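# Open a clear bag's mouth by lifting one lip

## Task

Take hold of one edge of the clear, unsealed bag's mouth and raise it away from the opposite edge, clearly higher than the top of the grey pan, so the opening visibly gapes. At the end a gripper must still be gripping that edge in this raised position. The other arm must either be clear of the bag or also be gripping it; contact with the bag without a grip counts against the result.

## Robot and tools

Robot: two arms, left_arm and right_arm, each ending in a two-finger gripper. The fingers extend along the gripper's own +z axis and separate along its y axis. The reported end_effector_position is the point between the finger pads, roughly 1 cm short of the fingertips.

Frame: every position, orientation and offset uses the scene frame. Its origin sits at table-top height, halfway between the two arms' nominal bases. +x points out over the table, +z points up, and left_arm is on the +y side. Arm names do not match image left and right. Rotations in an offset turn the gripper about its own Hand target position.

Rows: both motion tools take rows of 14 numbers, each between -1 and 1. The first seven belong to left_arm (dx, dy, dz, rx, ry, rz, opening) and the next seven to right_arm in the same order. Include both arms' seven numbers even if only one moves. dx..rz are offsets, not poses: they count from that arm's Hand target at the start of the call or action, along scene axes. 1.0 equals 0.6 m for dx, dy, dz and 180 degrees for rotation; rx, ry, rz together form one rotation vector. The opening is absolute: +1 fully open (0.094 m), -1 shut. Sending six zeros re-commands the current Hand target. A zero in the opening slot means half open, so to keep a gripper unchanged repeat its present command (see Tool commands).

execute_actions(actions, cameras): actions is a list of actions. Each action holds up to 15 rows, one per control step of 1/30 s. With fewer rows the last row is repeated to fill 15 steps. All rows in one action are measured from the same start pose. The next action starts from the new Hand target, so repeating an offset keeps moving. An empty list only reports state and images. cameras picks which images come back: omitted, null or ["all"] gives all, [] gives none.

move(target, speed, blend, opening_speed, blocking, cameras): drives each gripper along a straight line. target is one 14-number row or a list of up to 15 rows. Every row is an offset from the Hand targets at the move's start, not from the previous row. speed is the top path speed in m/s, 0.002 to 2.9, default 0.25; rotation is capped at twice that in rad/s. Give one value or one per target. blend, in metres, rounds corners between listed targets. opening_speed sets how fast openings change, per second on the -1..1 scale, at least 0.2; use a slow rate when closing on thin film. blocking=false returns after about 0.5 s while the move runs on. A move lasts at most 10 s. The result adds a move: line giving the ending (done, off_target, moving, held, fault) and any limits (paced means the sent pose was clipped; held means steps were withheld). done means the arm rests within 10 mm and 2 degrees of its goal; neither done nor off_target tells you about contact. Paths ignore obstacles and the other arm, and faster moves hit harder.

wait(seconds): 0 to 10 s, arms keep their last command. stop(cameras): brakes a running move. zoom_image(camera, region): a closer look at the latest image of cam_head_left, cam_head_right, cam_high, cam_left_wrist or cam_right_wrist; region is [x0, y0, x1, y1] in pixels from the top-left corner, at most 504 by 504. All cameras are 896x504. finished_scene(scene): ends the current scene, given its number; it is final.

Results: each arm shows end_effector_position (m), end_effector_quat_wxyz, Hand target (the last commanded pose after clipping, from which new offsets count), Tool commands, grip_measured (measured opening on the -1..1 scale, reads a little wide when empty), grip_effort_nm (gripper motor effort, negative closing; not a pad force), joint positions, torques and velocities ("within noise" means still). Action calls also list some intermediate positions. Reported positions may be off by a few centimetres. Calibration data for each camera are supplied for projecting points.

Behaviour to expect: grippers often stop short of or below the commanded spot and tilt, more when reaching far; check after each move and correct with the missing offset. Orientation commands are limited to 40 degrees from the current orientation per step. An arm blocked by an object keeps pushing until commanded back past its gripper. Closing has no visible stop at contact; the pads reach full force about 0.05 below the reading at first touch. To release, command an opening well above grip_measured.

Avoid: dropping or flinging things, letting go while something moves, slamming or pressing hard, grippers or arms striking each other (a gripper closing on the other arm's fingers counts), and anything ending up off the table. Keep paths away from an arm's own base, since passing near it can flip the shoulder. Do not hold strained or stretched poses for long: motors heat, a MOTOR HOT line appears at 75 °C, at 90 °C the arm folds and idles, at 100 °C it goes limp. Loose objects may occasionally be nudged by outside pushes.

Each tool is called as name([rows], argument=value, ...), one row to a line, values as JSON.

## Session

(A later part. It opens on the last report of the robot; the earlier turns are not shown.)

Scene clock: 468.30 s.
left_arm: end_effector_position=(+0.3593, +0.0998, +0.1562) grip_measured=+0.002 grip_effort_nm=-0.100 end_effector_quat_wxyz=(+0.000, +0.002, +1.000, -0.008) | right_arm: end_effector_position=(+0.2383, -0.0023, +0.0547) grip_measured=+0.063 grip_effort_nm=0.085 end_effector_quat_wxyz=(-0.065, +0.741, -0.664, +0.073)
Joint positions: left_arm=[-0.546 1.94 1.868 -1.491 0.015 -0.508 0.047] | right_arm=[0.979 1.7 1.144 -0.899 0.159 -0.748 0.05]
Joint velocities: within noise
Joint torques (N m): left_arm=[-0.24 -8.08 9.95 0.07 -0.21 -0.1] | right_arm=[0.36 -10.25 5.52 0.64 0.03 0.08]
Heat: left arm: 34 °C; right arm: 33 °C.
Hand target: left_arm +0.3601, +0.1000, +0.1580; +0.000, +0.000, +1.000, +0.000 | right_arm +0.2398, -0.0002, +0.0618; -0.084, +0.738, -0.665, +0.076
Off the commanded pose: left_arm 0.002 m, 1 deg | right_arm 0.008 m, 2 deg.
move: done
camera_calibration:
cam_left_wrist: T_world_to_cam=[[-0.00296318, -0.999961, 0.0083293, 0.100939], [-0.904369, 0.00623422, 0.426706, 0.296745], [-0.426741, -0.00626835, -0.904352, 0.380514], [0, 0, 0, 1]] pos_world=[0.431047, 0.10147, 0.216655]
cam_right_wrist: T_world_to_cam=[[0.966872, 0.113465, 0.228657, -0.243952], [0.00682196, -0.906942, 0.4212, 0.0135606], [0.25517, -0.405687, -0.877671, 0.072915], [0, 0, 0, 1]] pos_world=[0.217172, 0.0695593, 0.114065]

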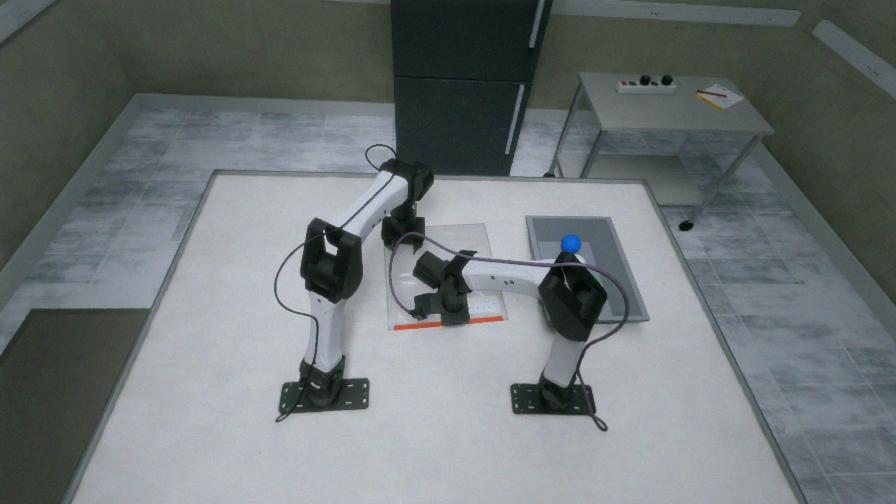

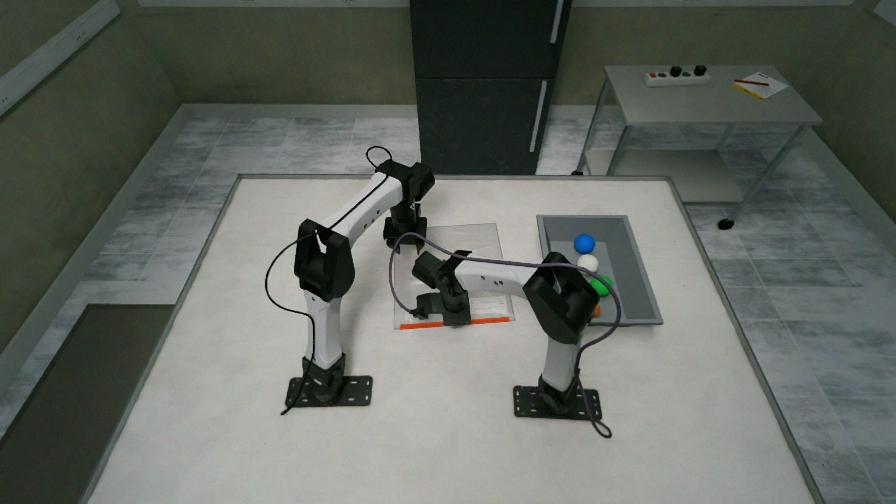

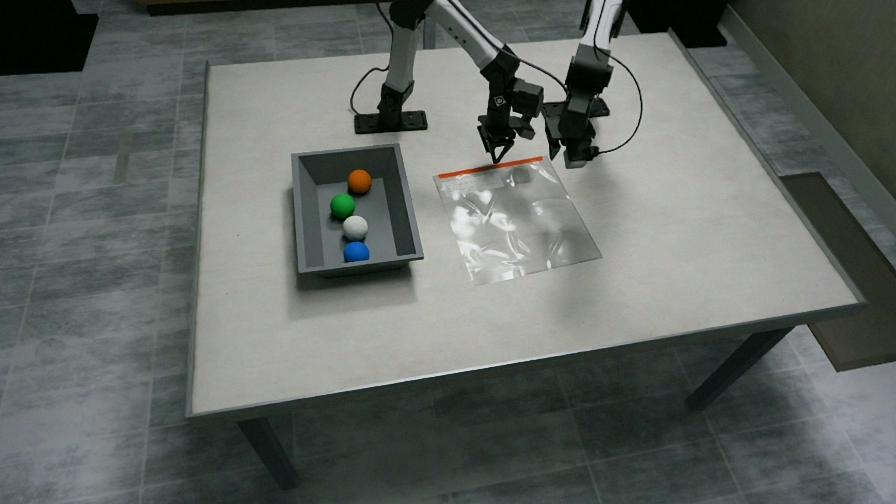

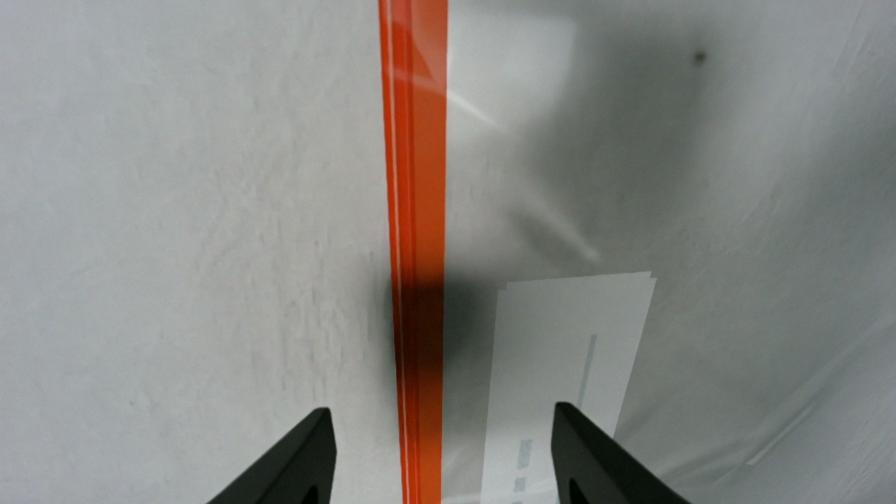

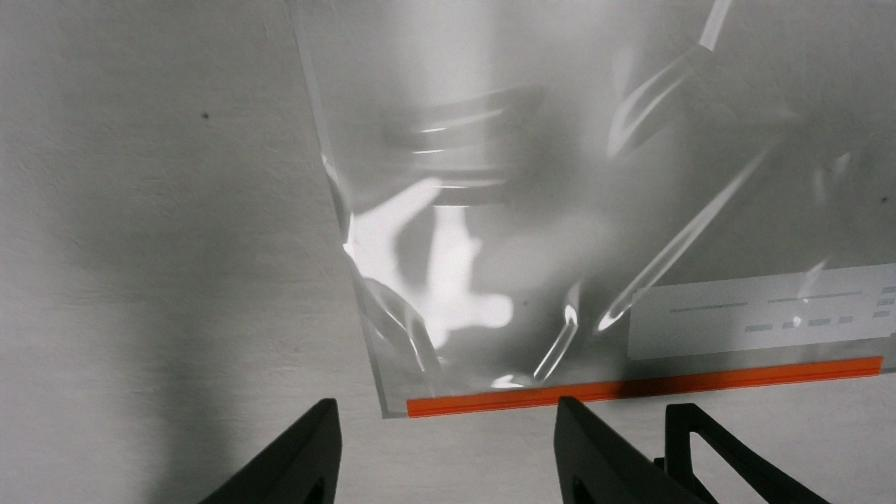

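move(target=[0, 0, -0.215, 0, 0, 0, 0, 0, 0, 0, 0, 0, 0, 0.064], speed=0.15, cameras=["cam_right_wrist"])

move(target=[0, 0, -0.04, 0, 0, 0, 0, 0, 0, 0, 0, 0, 0, 0.064], speed=0.05, cameras=["cam_right_wrist", "cam_high", "cam_head_left"])

Scene clock: 479.83 s.
left_arm: end_effector_position=(+0.3572, +0.1011, +0.0324) grip_measured=+0.002 grip_effort_nm=-0.095 end_effector_quat_wxyz=(-0.007, +0.001, +1.000, -0.004) | right_arm: end_effector_position=(+0.2383, -0.0022, +0.0547) grip_measured=+0.063 grip_effort_nm=0.085 end_effector_quat_wxyz=(-0.065, +0.741, -0.664, +0.073)
Joint positions: left_arm=[-0.546 1.982 1.43 -1.028 0.014 -0.509 0.047] | right_arm=[0.979 1.7 1.144 -0.899 0.159 -0.748 0.05]
Joint velocities: within noise
Joint torques (N m): left_arm=[-0.28 -8.77 6.9 0.48 -0.22 -0.07] | right_arm=[0.27 -10.24 5.53 0.64 0.05 0.07]
Heat: left arm: 35 °C; right arm: 36 °C.
Hand target: left_arm +0.3602, +0.1000, +0.0290; +0.000, +0.000, +1.000, +0.000 | right_arm +0.2398, -0.0002, +0.0618; -0.084, +0.738, -0.665, +0.076
Off the commanded pose: left_arm 0.005 m, 1 deg | right_arm 0.007 m, 2 deg.
move: done
camera_calibration:
cam_right_wrist: T_world_to_cam=[[0.966848, 0.113082, 0.228948, -0.244083], [0.00644391, -0.907117, 0.420829, 0.0137462], [0.255271, -0.405403, -0.877773, 0.0729873], [0, 0, 0, 1]] pos_world=[0.217271, 0.06966, 0.114164]
Images, in order (width x height): cam_right_wrist 896x504.

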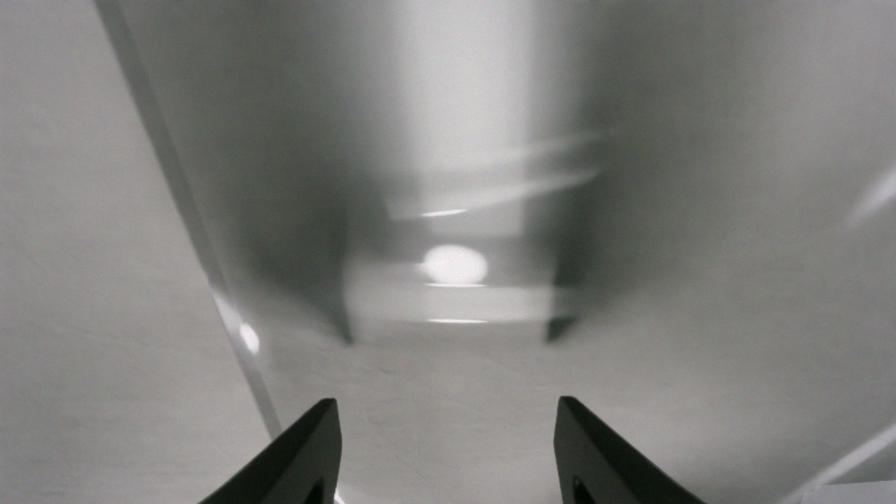

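Scene clock: 480.67 s.
left_arm: end_effector_position=(+0.3571, +0.1012, +0.0135) grip_measured=+0.002 grip_effort_nm=-0.105 end_effector_quat_wxyz=(-0.007, +0.001, +1.000, -0.004) | right_arm: end_effector_position=(+0.2383, -0.0022, +0.0547) grip_measured=+0.063 grip_effort_nm=0.085 end_effector_quat_wxyz=(-0.065, +0.741, -0.664, +0.073)
Joint positions: left_arm=[-0.546 2.005 1.384 -0.958 0.014 -0.509 0.047] | right_arm=[0.979 1.7 1.144 -0.899 0.159 -0.748 0.05]
Joint velocities: within noise
Joint torques (N m): left_arm=[-0.29 -7.91 5.86 0.67 -0.22 -0.08] | right_arm=[0.27 -10.39 5.53 0.61 0.03 0.06]
Heat: left arm: 35 °C; right arm: 36 °C.
Hand target: left_arm +0.3601, +0.1000, +0.0051; +0.000, +0.000, +1.000, +0.000 | right_arm +0.2398, -0.0002, +0.0618; -0.084, +0.738, -0.665, +0.076
Off the commanded pose: left_arm 0.009 m, 1 deg | right_arm 0.008 m, 2 deg.
move: done
camera_calibration:
cam_right_wrist: T_world_to_cam=[[0.966848, 0.113082, 0.228948, -0.244083], [0.00644391, -0.907117, 0.420829, 0.0137462], [0.255271, -0.405403, -0.877773, 0.0729873], [0, 0, 0, 1]] pos_world=[0.217271, 0.06966, 0.114164]
Images, in order (width x height): cam_head_left 896x504, cam_high 896x504, cam_right_wrist 896x504.

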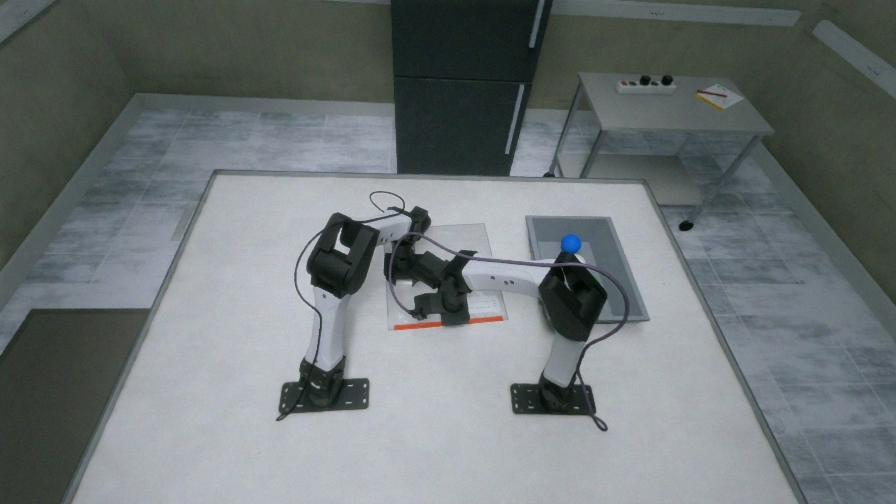

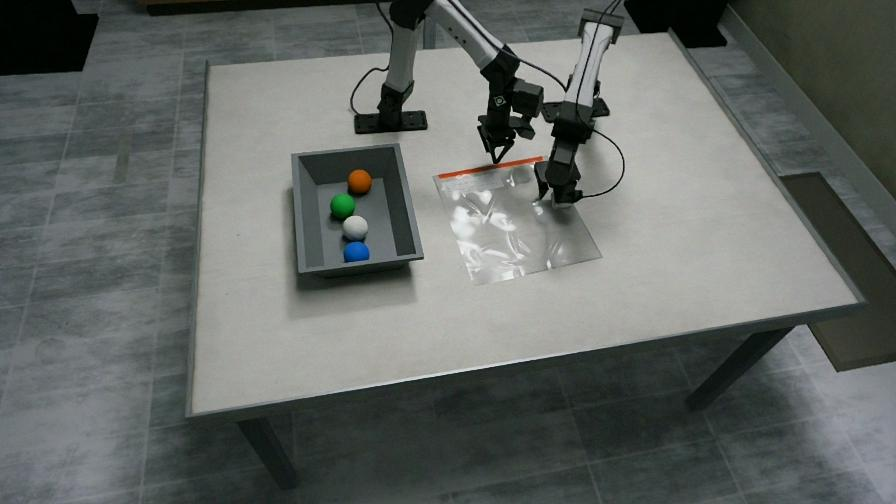

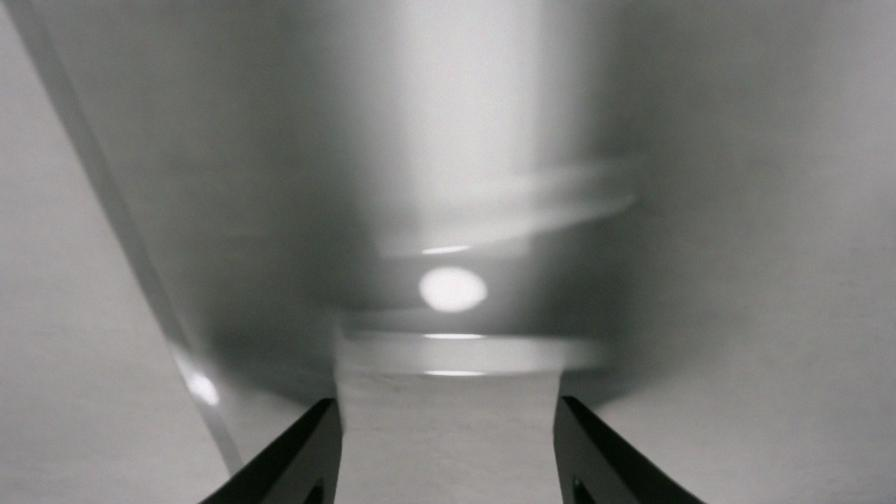

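move(target=[0, 0, -0.033, 0, 0, 0, 0, 0, 0, 0, 0, 0, 0, 0.064], speed=0.05, cameras=["cam_right_wrist"])

Scene clock: 483.37 s.
left_arm: end_effector_position=(+0.3573, +0.1012, +0.0117) grip_measured=+0.002 grip_effort_nm=-0.100 end_effector_quat_wxyz=(-0.005, +0.001, +1.000, -0.005) | right_arm: end_effector_position=(+0.2383, -0.0022, +0.0547) grip_measured=+0.063 grip_effort_nm=0.081 end_effector_quat_wxyz=(-0.065, +0.741, -0.664, +0.073)
Joint positions: left_arm=[-0.546 2.004 1.375 -0.945 0.014 -0.51 0.047] | right_arm=[0.979 1.7 1.144 -0.899 0.159 -0.748 0.05]
Joint velocities: within noise
Joint torques (N m): left_arm=[-0.29 -5.22 2.7 1.26 -0.21 -0.04] | right_arm=[0.28 -10.32 5.6 0.62 0.03 0.07]
Heat: left arm: 35 °C; right arm: 37 °C.
Hand target: left_arm +0.3601, +0.1000, -0.0148; +0.000, +0.000, +1.000, +0.000 | right_arm +0.2398, -0.0002, +0.0618; -0.084, +0.738, -0.665, +0.076
Off the commanded pose: left_arm 0.027 m, 1 deg | right_arm 0.008 m, 2 deg.
move: off_target (left_arm)
camera_calibration:
cam_right_wrist: T_world_to_cam=[[0.966848, 0.113082, 0.228948, -0.244083], [0.00644391, -0.907117, 0.420829, 0.0137462], [0.255271, -0.405403, -0.877773, 0.0729873], [0, 0, 0, 1]] pos_world=[0.217271, 0.06966, 0.114164]
Images, in order (width x height): cam_right_wrist 896x504.

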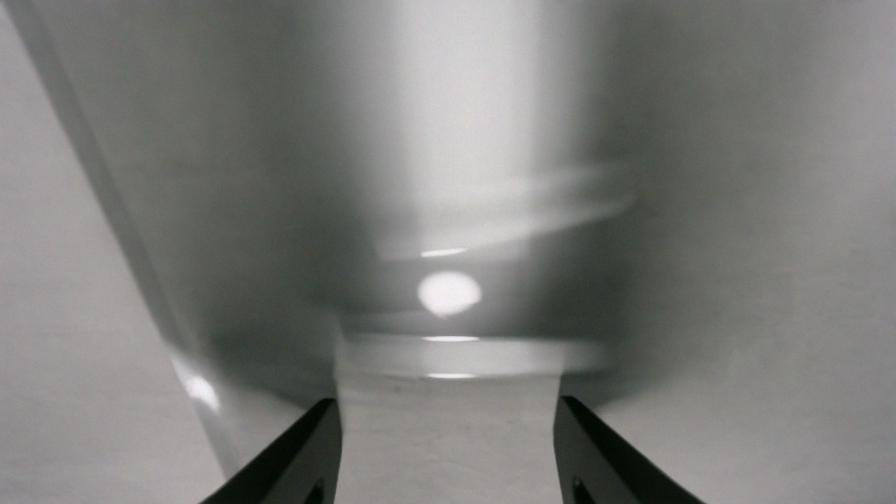

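move(target=[0, 0, 0, 0, 0, 0, 0, 0, 0, -0.068, 0, 0, 0, 0.064], speed=0.08, cameras=["cam_left_wrist"])

zoom_image(camera="cam_left_wrist", region=[250, 350, 490, 504])

Scene clock: 488.27 s.
left_arm: end_effector_position=(+0.3574, +0.1012, +0.0117) grip_measured=+0.002 grip_effort_nm=-0.095 end_effector_quat_wxyz=(-0.003, +0.000, +1.000, -0.006) | right_arm: end_effector_position=(+0.2398, -0.0002, +0.0282) grip_measured=+0.063 grip_effort_nm=0.085 end_effector_quat_wxyz=(-0.088, +0.739, -0.665, +0.071)
Joint positions: left_arm=[-0.546 2.002 1.372 -0.942 0.013 -0.51 0.047] | right_arm=[0.979 1.709 1.035 -0.735 0.159 -0.748 0.05]
Joint velocities: within noise
Joint torques (N m): left_arm=[-0.21 -5.01 2.91 1.27 -0.2 -0.06] | right_arm=[0.27 -5.74 5.45 0.76 0.05 0.08]
Heat: left arm: 35 °C; right arm: 37 °C.
Hand target: left_arm +0.3601, +0.1000, -0.0148; +0.000, +0.000, +1.000, +0.000 | right_arm +0.2397, -0.0002, +0.0209; -0.083, +0.738, -0.665, +0.076
Off the commanded pose: left_arm 0.027 m, 1 deg | right_arm 0.007 m, 1 deg.
move: off_target (left_arm)
camera_calibration:
cam_left_wrist: T_world_to_cam=[[-0.000651081, -0.999996, 0.00277217, 0.102762], [-0.901383, 0.00178728, 0.43302, 0.355961], [-0.433023, -0.00221685, -0.90138, 0.250815], [0, 0, 0, 1]] pos_world=[0.429533, 0.102681, 0.0716561]
Images, in order (width x height): cam_left_wrist 896x504.

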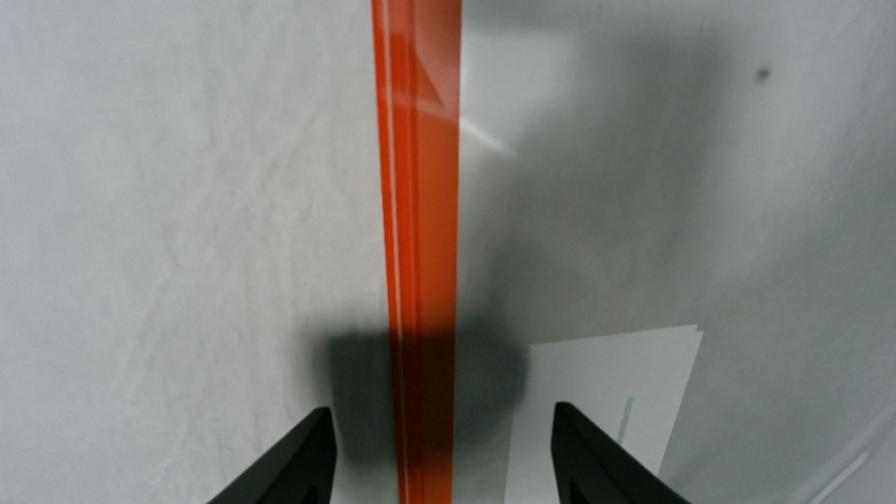

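Scaled by 2.100 from the camera's 896x504 image, which has a finer 1280x720 frame.

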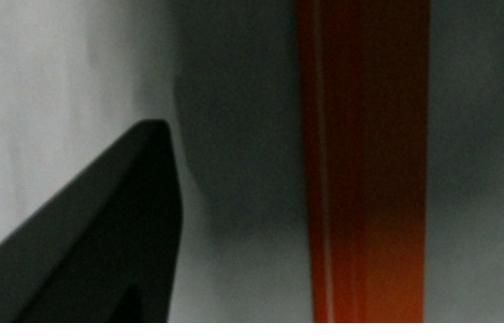

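move(target=[0, 0, 0, 0, 0, 0, 0, 0, 0, -0.012, 0, 0, 0, 0.064], speed=0.05, cameras=["cam_left_wrist"])

zoom_image(camera="cam_left_wrist", region=[250, 350, 490, 504])

Scene clock: 491.90 s.
left_arm: end_effector_position=(+0.3574, +0.1012, +0.0117) grip_measured=+0.002 grip_effort_nm=-0.090 end_effector_quat_wxyz=(-0.003, +0.000, +1.000, -0.006) | right_arm: end_effector_position=(+0.2397, -0.0005, +0.0222) grip_measured=+0.063 grip_effort_nm=0.081 end_effector_quat_wxyz=(-0.087, +0.739, -0.665, +0.071)
Joint positions: left_arm=[-0.546 2.002 1.372 -0.942 0.013 -0.51 0.047] | right_arm=[0.979 1.72 1.02 -0.711 0.159 -0.748 0.05]
Joint velocities: within noise
Joint torques (N m): left_arm=[-0.18 -5.04 2.89 1.27 -0.2 -0.05] | right_arm=[0.31 -5.61 5.29 0.78 0.01 0.08]
Heat: left arm: 35 °C; right arm: 36 °C.
Hand target: left_arm +0.3601, +0.1000, -0.0148; +0.000, +0.000, +1.000, +0.000 | right_arm +0.2397, -0.0002, +0.0138; -0.084, +0.738, -0.665, +0.076
Off the commanded pose: left_arm 0.027 m, 1 deg | right_arm 0.008 m, 1 deg.
move: off_target (left_arm)
camera_calibration:
cam_left_wrist: T_world_to_cam=[[-0.000651081, -0.999996, 0.00277217, 0.102762], [-0.901383, 0.00178728, 0.43302, 0.355961], [-0.433023, -0.00221685, -0.90138, 0.250815], [0, 0, 0, 1]] pos_world=[0.429533, 0.102681, 0.0716561]
Images, in order (width x height): cam_left_wrist 896x504.

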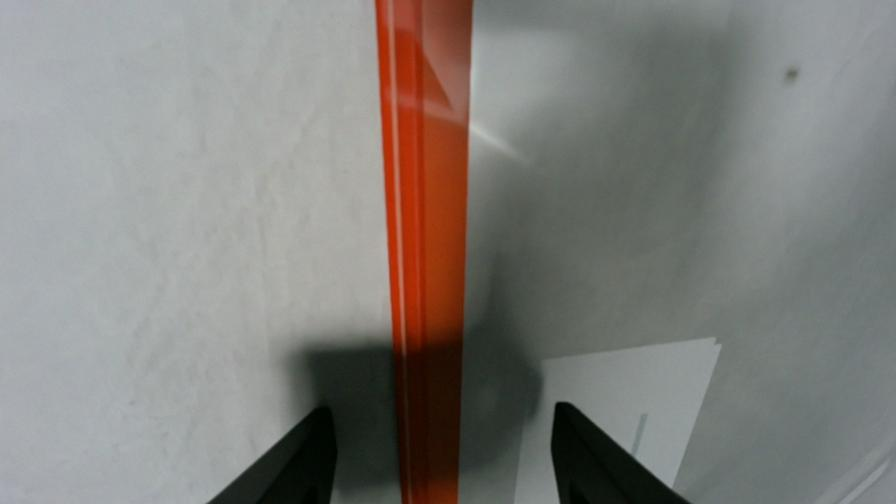

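Scaled by 2.100 from the camera's 896x504 image, which has a finer 1280x720 frame.

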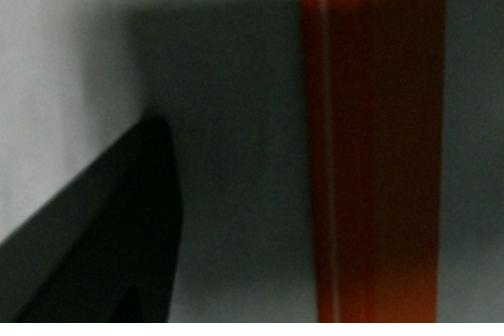

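move(target=[0, 0, 0, 0, 0, 0, 0, 0, 0, 0, 0, 0, 0, -0.65], opening_speed=0.3, cameras=["cam_left_wrist", "cam_right_wrist"])

zoom_image(camera="cam_left_wrist", region=[330, 350, 570, 504])

Scene clock: 499.17 s.
left_arm: end_effector_position=(+0.3574, +0.1012, +0.0117) grip_measured=+0.002 grip_effort_nm=-0.105 end_effector_quat_wxyz=(-0.003, +0.000, +1.000, -0.006) | right_arm: end_effector_position=(+0.2407, +0.0008, +0.0224) grip_measured=-0.649 grip_effort_nm=-0.056 end_effector_quat_wxyz=(-0.090, +0.738, -0.665, +0.071)
Joint positions: left_arm=[-0.546 2.002 1.372 -0.942 0.013 -0.51 0.047] | right_arm=[0.979 1.72 1.02 -0.704 0.16 -0.748 0.017]
Joint velocities: within noise
Joint torques (N m): left_arm=[-0.25 -5.03 2.91 1.27 -0.21 -0.05] | right_arm=[0.29 -5.59 5.38 0.74 0.04 0.08]
Heat: left arm: 35 °C; right arm: 35 °C.
Hand target: left_arm +0.3601, +0.1000, -0.0148; +0.000, +0.000, +1.000, +0.000 | right_arm +0.2397, -0.0003, +0.0138; -0.083, +0.738, -0.665, +0.076
Off the commanded pose: left_arm 0.027 m, 1 deg | right_arm 0.009 m, 1 deg.
move: off_target (left_arm)
camera_calibration:
cam_left_wrist: T_world_to_cam=[[-0.000651081, -0.999996, 0.00277217, 0.102762], [-0.901383, 0.00178728, 0.43302, 0.355961], [-0.433023, -0.00221685, -0.90138, 0.250815], [0, 0, 0, 1]] pos_world=[0.429533, 0.102681, 0.0716561]
cam_right_wrist: T_world_to_cam=[[0.959271, 0.102729, 0.263146, -0.238226], [-0.00617372, -0.923686, 0.383102, 0.0339507], [0.282419, -0.369123, -0.885431, 0.0388155], [0, 0, 0, 1]] pos_world=[0.217771, 0.0701602, 0.0840501]
Images, in order (width x height): cam_left_wrist 896x504, cam_right_wrist 896x504.

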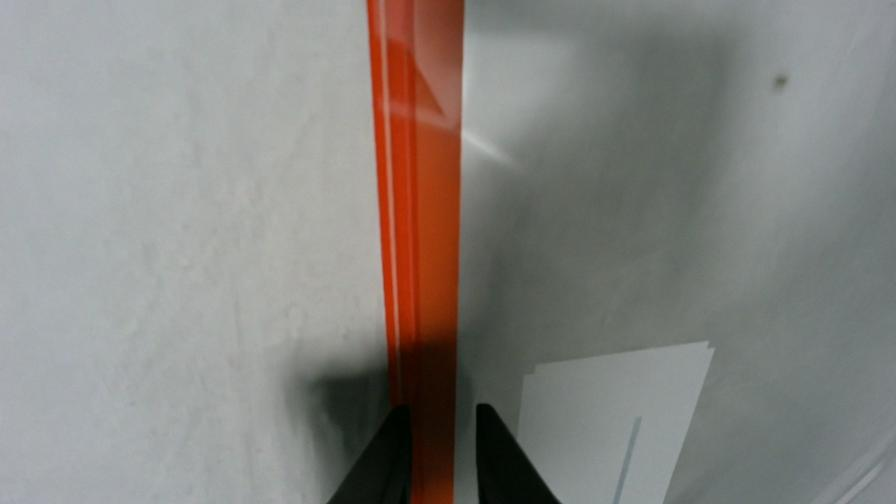

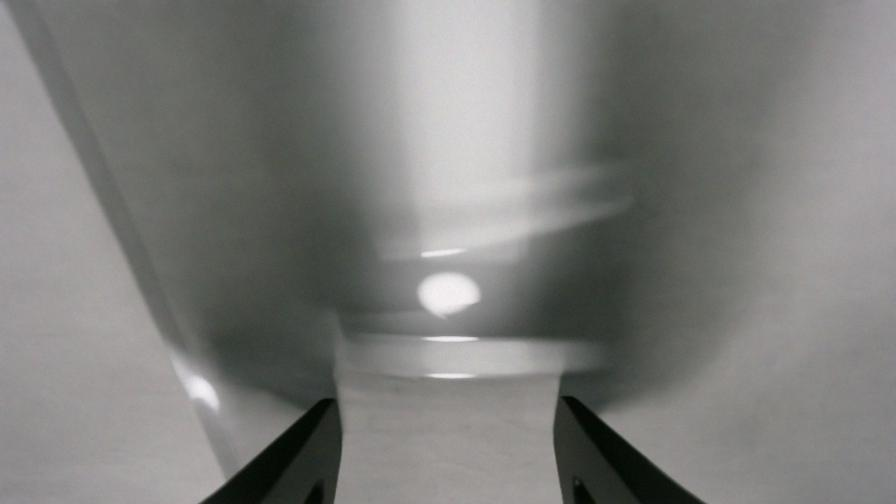

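Scaled by 2.100 from the camera's 896x504 image, which has a finer 1280x720 frame.

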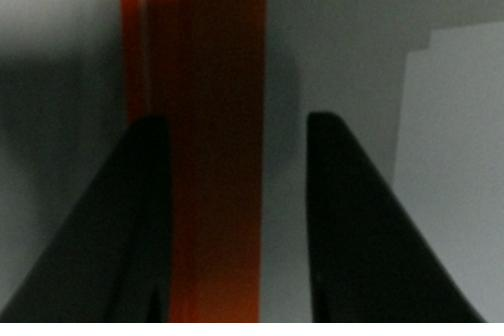

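move([
  [0, 0, 0, 0, 0, 0, 0, 0, 0, 0.012, 0, 0, 0, -0.65],
  [0, 0, 0, 0, 0, 0, 0, -0.004, 0, 0.01, 0, 0, 0, 0.064],
  [0, 0, 0, 0, 0, 0, 0, -0.004, 0, -0.02, 0, 0, 0, 0.064],
], speed=0.05, cameras=["cam_left_wrist"])

move(target=[0, 0, 0, 0, 0, 0, 0, 0, 0, 0, 0, 0, 0, -0.5], opening_speed=0.3, cameras=["cam_left_wrist"])

zoom_image(camera="cam_left_wrist", region=[330, 350, 570, 504])

Scene clock: 507.73 s.
left_arm: end_effector_position=(+0.3574, +0.1012, +0.0117) grip_measured=+0.002 grip_effort_nm=-0.095 end_effector_quat_wxyz=(-0.003, +0.000, +1.000, -0.006) | right_arm: end_effector_position=(+0.2403, +0.0011, +0.0215) grip_measured=+0.063 grip_effort_nm=0.085 end_effector_quat_wxyz=(-0.092, +0.738, -0.665, +0.074)
Joint positions: left_arm=[-0.546 2.002 1.372 -0.942 0.013 -0.51 0.047] | right_arm=[0.985 1.72 1.015 -0.696 0.168 -0.742 0.05]
Joint velocities: within noise
Joint torques (N m): left_arm=[-0.18 -5.03 2.91 1.26 -0.21 -0.04] | right_arm=[0.35 -4.21 3.17 1.12 -0.04 0.07]
Heat: left arm: 34 °C; right arm: 34 °C.
Hand target: left_arm +0.3601, +0.1000, -0.0148; +0.000, +0.000, +1.000, +0.000 | right_arm +0.2374, -0.0002, +0.0019; -0.084, +0.738, -0.665, +0.076
Off the commanded pose: left_arm 0.027 m, 1 deg | right_arm 0.020 m, 1 deg.
move: off_target (left_arm, right_arm)
camera_calibration:
cam_left_wrist: T_world_to_cam=[[-0.000651081, -0.999996, 0.00277217, 0.102762], [-0.901383, 0.00178728, 0.43302, 0.355961], [-0.433023, -0.00221685, -0.90138, 0.250815], [0, 0, 0, 1]] pos_world=[0.429533, 0.102681, 0.0716561]
Images, in order (width x height): cam_left_wrist 896x504.

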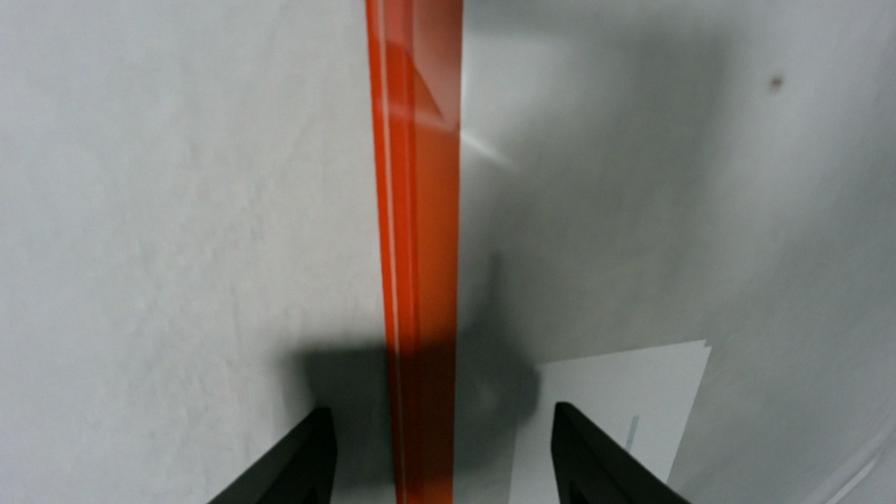

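Scene clock: 509.90 s.
left_arm: end_effector_position=(+0.3574, +0.1012, +0.0117) grip_measured=+0.002 grip_effort_nm=-0.095 end_effector_quat_wxyz=(-0.003, +0.000, +1.000, -0.006) | right_arm: end_effector_position=(+0.2343, +0.0014, +0.0188) grip_measured=-0.498 grip_effort_nm=-0.071 end_effector_quat_wxyz=(-0.087, +0.742, -0.662, +0.067)
Joint positions: left_arm=[-0.546 2.002 1.372 -0.942 0.013 -0.51 0.047] | right_arm=[0.993 1.72 1.006 -0.699 0.153 -0.742 0.024]
Joint velocities: within noise
Joint torques (N m): left_arm=[-0.23 -5.09 2.88 1.25 -0.2 -0.06] | right_arm=[-0.4 -4.19 3.74 1.13 0.09 0.1]
Heat: left arm: 34 °C; right arm: 34 °C.
Hand target: left_arm +0.3601, +0.1000, -0.0148; +0.000, +0.000, +1.000, +0.000 | right_arm +0.2374, -0.0002, +0.0018; -0.084, +0.738, -0.665, +0.076
Off the commanded pose: left_arm 0.027 m, 1 deg | right_arm 0.017 m, 1 deg.
move: off_target (left_arm, right_arm)
camera_calibration:
cam_left_wrist: T_world_to_cam=[[-0.000651081, -0.999996, 0.00277217, 0.102762], [-0.901383, 0.00178728, 0.43302, 0.355961], [-0.433023, -0.00221685, -0.90138, 0.250815], [0, 0, 0, 1]] pos_world=[0.429533, 0.102681, 0.0716561]
Images, in order (width x height): cam_left_wrist 896x504.

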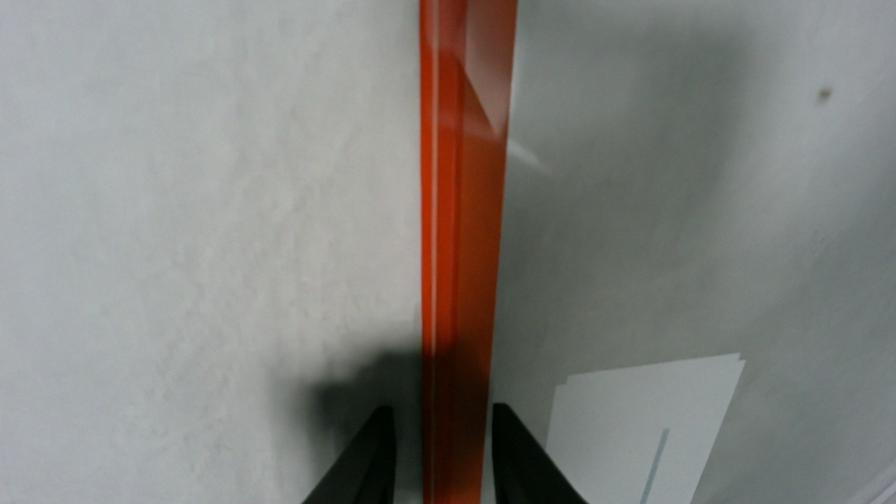

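Scaled by 2.100 from the camera's 896x504 image, which has a finer 1280x720 frame.

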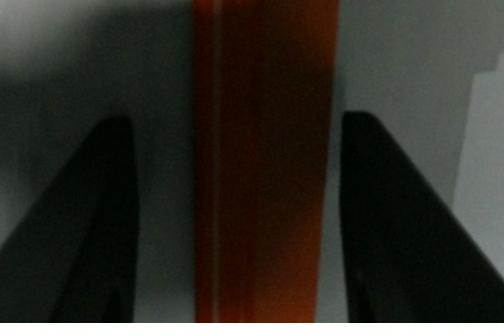

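move(target=[0, 0, 0, 0, 0, 0, 0, 0.012, 0, 0, 0, 0, 0, -0.5], speed=0.03, cameras=["cam_left_wrist"])

zoom_image(camera="cam_left_wrist", region=[330, 350, 570, 504])

Scene clock: 513.47 s.
left_arm: end_effector_position=(+0.3574, +0.1012, +0.0117) grip_measured=+0.002 grip_effort_nm=-0.105 end_effector_quat_wxyz=(-0.003, +0.000, +1.000, -0.006) | right_arm: end_effector_position=(+0.2346, +0.0012, +0.0186) grip_measured=-0.498 grip_effort_nm=-0.066 end_effector_quat_wxyz=(-0.086, +0.741, -0.663, +0.065)
Joint positions: left_arm=[-0.546 2.002 1.372 -0.942 0.013 -0.51 0.047] | right_arm=[0.989 1.72 1.006 -0.699 0.149 -0.743 0.024]
Joint velocities: within noise
Joint torques (N m): left_arm=[-0.21 -5.05 2.95 1.26 -0.21 -0.06] | right_arm=[-1.89 -3.07 5.07 1.15 0.11 -0.11]
Heat: left arm: 34 °C; right arm: 34 °C.
Hand target: left_arm +0.3601, +0.1000, -0.0148; +0.000, +0.000, +1.000, +0.000 | right_arm +0.2446, -0.0002, +0.0018; -0.084, +0.738, -0.666, +0.076
Off the commanded pose: left_arm 0.027 m, 1 deg | right_arm 0.020 m, 1 deg.
move: off_target (left_arm, right_arm)
camera_calibration:
cam_left_wrist: T_world_to_cam=[[-0.000651081, -0.999996, 0.00277217, 0.102762], [-0.901383, 0.00178728, 0.43302, 0.355961], [-0.433023, -0.00221685, -0.90138, 0.250815], [0, 0, 0, 1]] pos_world=[0.429533, 0.102681, 0.0716561]
Images, in order (width x height): cam_left_wrist 896x504.

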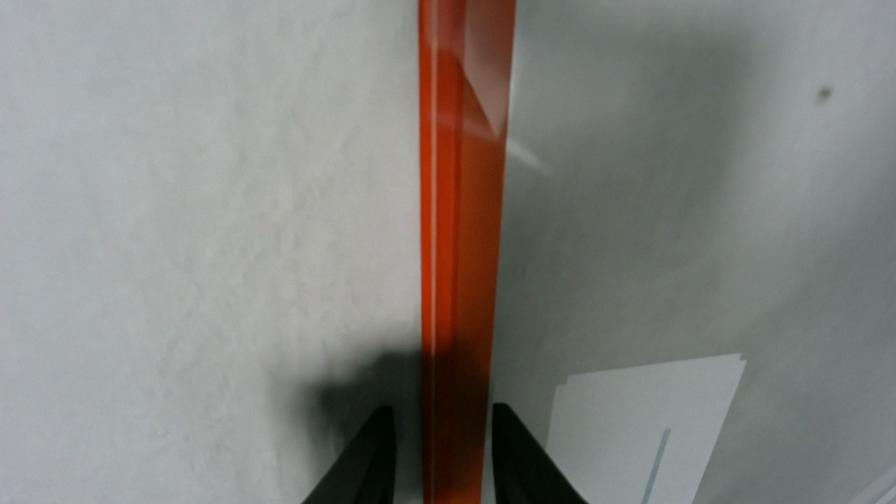

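Scaled by 2.100 from the camera's 896x504 image, which has a finer 1280x720 frame.

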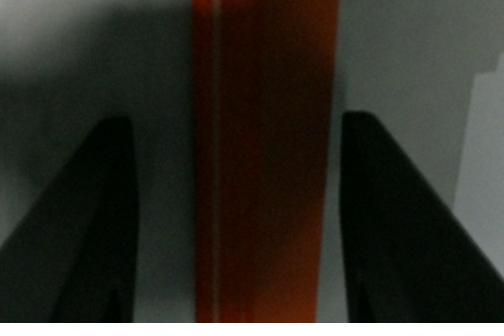

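move(target=[0, 0, 0, 0, 0, 0, 0, 0.02, 0, 0, 0, 0, 0, -0.5], speed=0.03, cameras=["cam_left_wrist"])

zoom_image(camera="cam_left_wrist", region=[330, 350, 570, 504])

Scene clock: 517.07 s.
left_arm: end_effector_position=(+0.3574, +0.1012, +0.0117) grip_measured=+0.002 grip_effort_nm=-0.095 end_effector_quat_wxyz=(-0.003, +0.000, +1.000, -0.006) | right_arm: end_effector_position=(+0.2465, +0.0018, +0.0189) grip_measured=-0.498 grip_effort_nm=-0.071 end_effector_quat_wxyz=(-0.088, +0.741, -0.663, +0.064)
Joint positions: left_arm=[-0.546 2.002 1.372 -0.942 0.013 -0.51 0.047] | right_arm=[0.958 1.742 1.032 -0.694 0.142 -0.773 0.024]
Joint velocities: within noise
Joint torques (N m): left_arm=[-0.24 -5.01 2.95 1.27 -0.2 -0.06] | right_arm=[-2.03 -3.02 5.37 1.1 0.14 -0.1]
Heat: left arm: 34 °C; right arm: 33 °C.
Hand target: left_arm +0.3601, +0.1000, -0.0148; +0.000, +0.000, +1.000, +0.000 | right_arm +0.2565, -0.0001, +0.0018; -0.084, +0.738, -0.665, +0.076
Off the commanded pose: left_arm 0.027 m, 1 deg | right_arm 0.020 m, 2 deg.
move: off_target (left_arm, right_arm)
camera_calibration:
cam_left_wrist: T_world_to_cam=[[-0.000651081, -0.999996, 0.00277217, 0.102762], [-0.901383, 0.00178728, 0.43302, 0.355961], [-0.433023, -0.00221685, -0.90138, 0.250815], [0, 0, 0, 1]] pos_world=[0.429533, 0.102681, 0.0716561]
Images, in order (width x height): cam_left_wrist 896x504.

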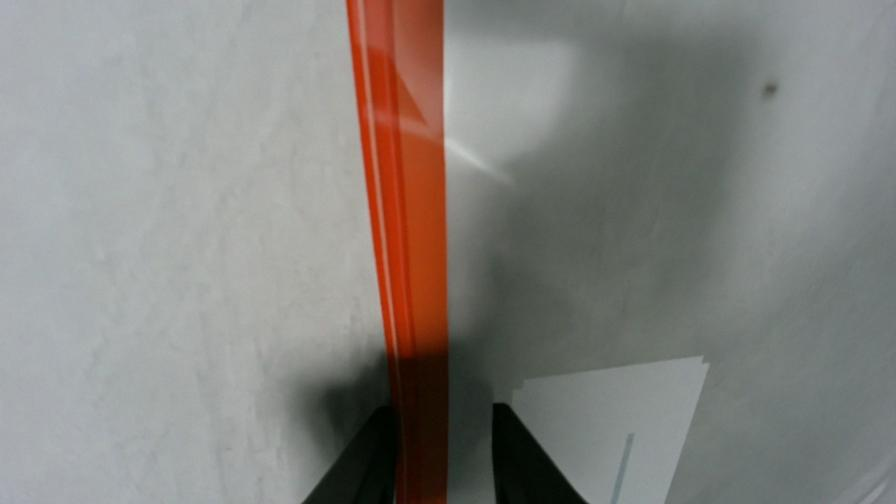

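Scaled by 2.100 from the camera's 896x504 image, which has a finer 1280x720 frame.

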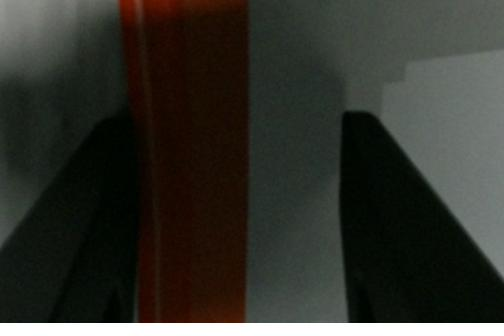

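move(target=[0, 0, 0, 0, 0, 0, 0, 0.015, 0, 0, 0, 0, 0, -0.5], speed=0.03, cameras=["cam_left_wrist"])

zoom_image(camera="cam_left_wrist", region=[330, 350, 570, 504])

Scene clock: 520.90 s.
left_arm: end_effector_position=(+0.3574, +0.1012, +0.0117) grip_measured=+0.002 grip_effort_nm=-0.100 end_effector_quat_wxyz=(-0.003, +0.000, +1.000, -0.006) | right_arm: end_effector_position=(+0.2558, +0.0021, +0.0191) grip_measured=-0.498 grip_effort_nm=-0.056 end_effector_quat_wxyz=(-0.089, +0.740, -0.663, +0.065)
Joint positions: left_arm=[-0.546 2.002 1.372 -0.942 0.013 -0.511 0.047] | right_arm=[0.935 1.76 1.055 -0.693 0.14 -0.795 0.024]
Joint velocities: within noise
Joint torques (N m): left_arm=[-0.16 -5.07 2.91 1.26 -0.21 -0.06] | right_arm=[-1.95 -3.14 5.45 1.08 0.13 -0.08]
Heat: left arm: 34 °C; right arm: 33 °C.
Hand target: left_arm +0.3601, +0.1000, -0.0148; +0.000, +0.000, +1.000, +0.000 | right_arm +0.2656, -0.0002, +0.0018; -0.084, +0.738, -0.665, +0.076
Off the commanded pose: left_arm 0.027 m, 1 deg | right_arm 0.020 m, 1 deg.
move: off_target (left_arm, right_arm)
camera_calibration:
cam_left_wrist: T_world_to_cam=[[-0.000246399, -0.999996, 0.00269369, 0.102594], [-0.901381, 0.00138854, 0.433025, 0.356001], [-0.433027, -0.00232134, -0.901378, 0.250827], [0, 0, 0, 1]] pos_world=[0.429532, 0.102681, 0.0716562]
Images, in order (width x height): cam_left_wrist 896x504.

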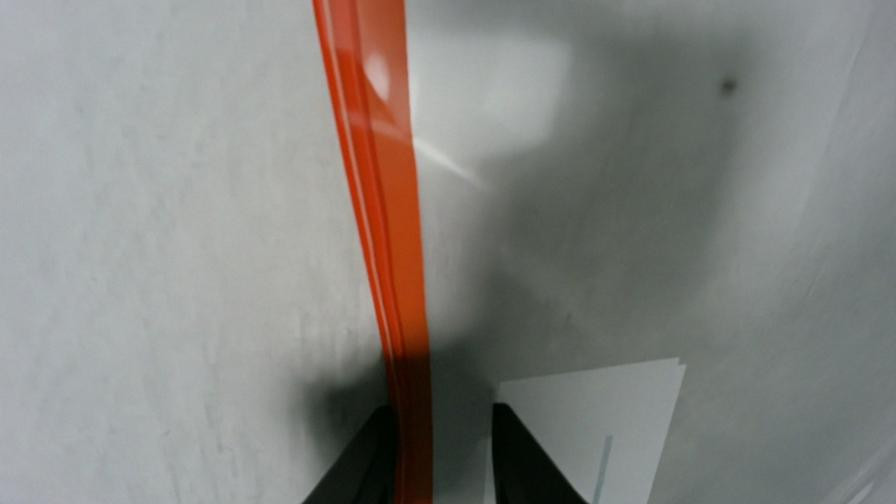

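Scaled by 2.100 from the camera's 896x504 image, which has a finer 1280x720 frame.

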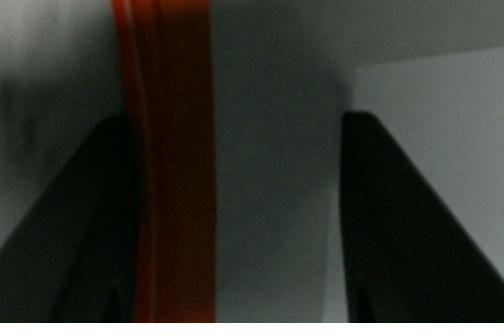

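move(target=[0, 0, 0, 0, 0, 0, 0, 0.012, 0, 0, 0, 0, 0, -0.5], speed=0.03, cameras=["cam_left_wrist", "cam_high"])

zoom_image(camera="cam_left_wrist", region=[330, 300, 570, 504])

zoom_image(camera="cam_high", region=[430, 110, 590, 220])

Scene clock: 526.77 s.
left_arm: end_effector_position=(+0.3574, +0.1012, +0.0117) grip_measured=+0.002 grip_effort_nm=-0.105 end_effector_quat_wxyz=(-0.003, +0.000, +1.000, -0.006) | right_arm: end_effector_position=(+0.2631, +0.0022, +0.0192) grip_measured=-0.498 grip_effort_nm=-0.066 end_effector_quat_wxyz=(-0.090, +0.740, -0.663, +0.066)
Joint positions: left_arm=[-0.546 2.002 1.372 -0.942 0.013 -0.511 0.047] | right_arm=[0.918 1.775 1.073 -0.693 0.138 -0.813 0.024]
Joint velocities: within noise
Joint torques (N m): left_arm=[-0.23 -5.04 2.92 1.26 -0.21 -0.06] | right_arm=[-1.95 -3.32 5.61 1.07 0.11 -0.07]
Heat: left arm: 34 °C; right arm: 32 °C.
Hand target: left_arm +0.3601, +0.1000, -0.0148; +0.000, +0.000, +1.000, +0.000 | right_arm +0.2727, -0.0003, +0.0018; -0.083, +0.738, -0.665, +0.076
Off the commanded pose: left_arm 0.027 m, 1 deg | right_arm 0.020 m, 1 deg.
move: off_target (left_arm, right_arm)
camera_calibration:
cam_left_wrist: T_world_to_cam=[[-0.000246399, -0.999996, 0.00269369, 0.102594], [-0.901381, 0.00138854, 0.433025, 0.356001], [-0.433027, -0.00232134, -0.901378, 0.250827], [0, 0, 0, 1]] pos_world=[0.429532, 0.102681, 0.0716562]
Images, in order (width x height): cam_high 896x504, cam_left_wrist 896x504.

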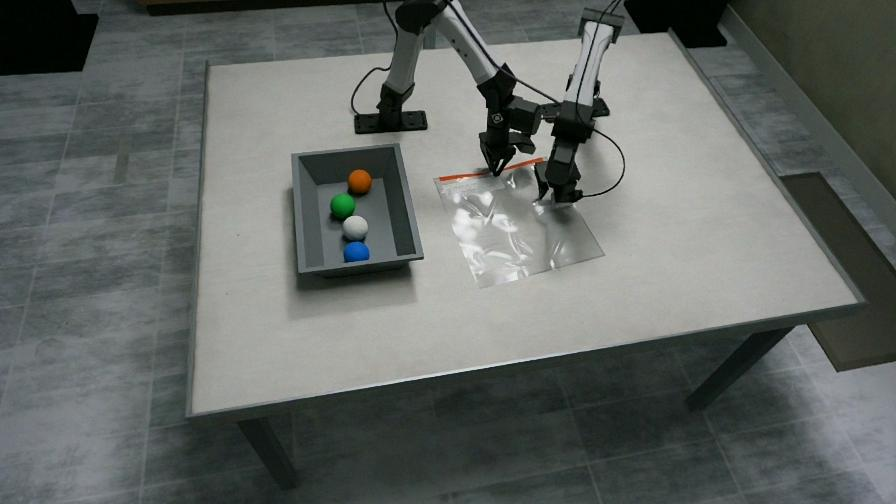

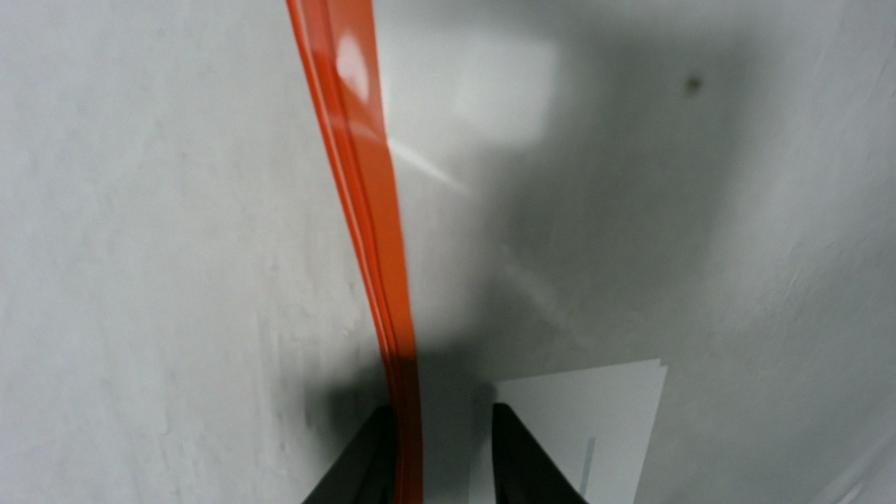

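Scaled by 2.100 from the camera's 896x504 image, which has a finer 1280x720 frame.

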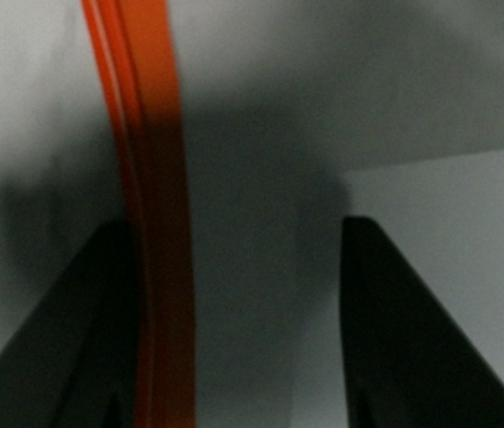

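Scaled by 3.150 from the camera's 896x504 image, which has a finer 1280x720 frame.

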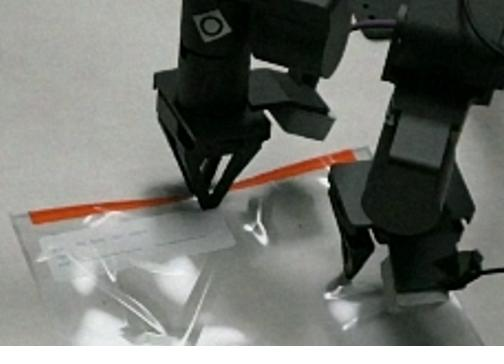

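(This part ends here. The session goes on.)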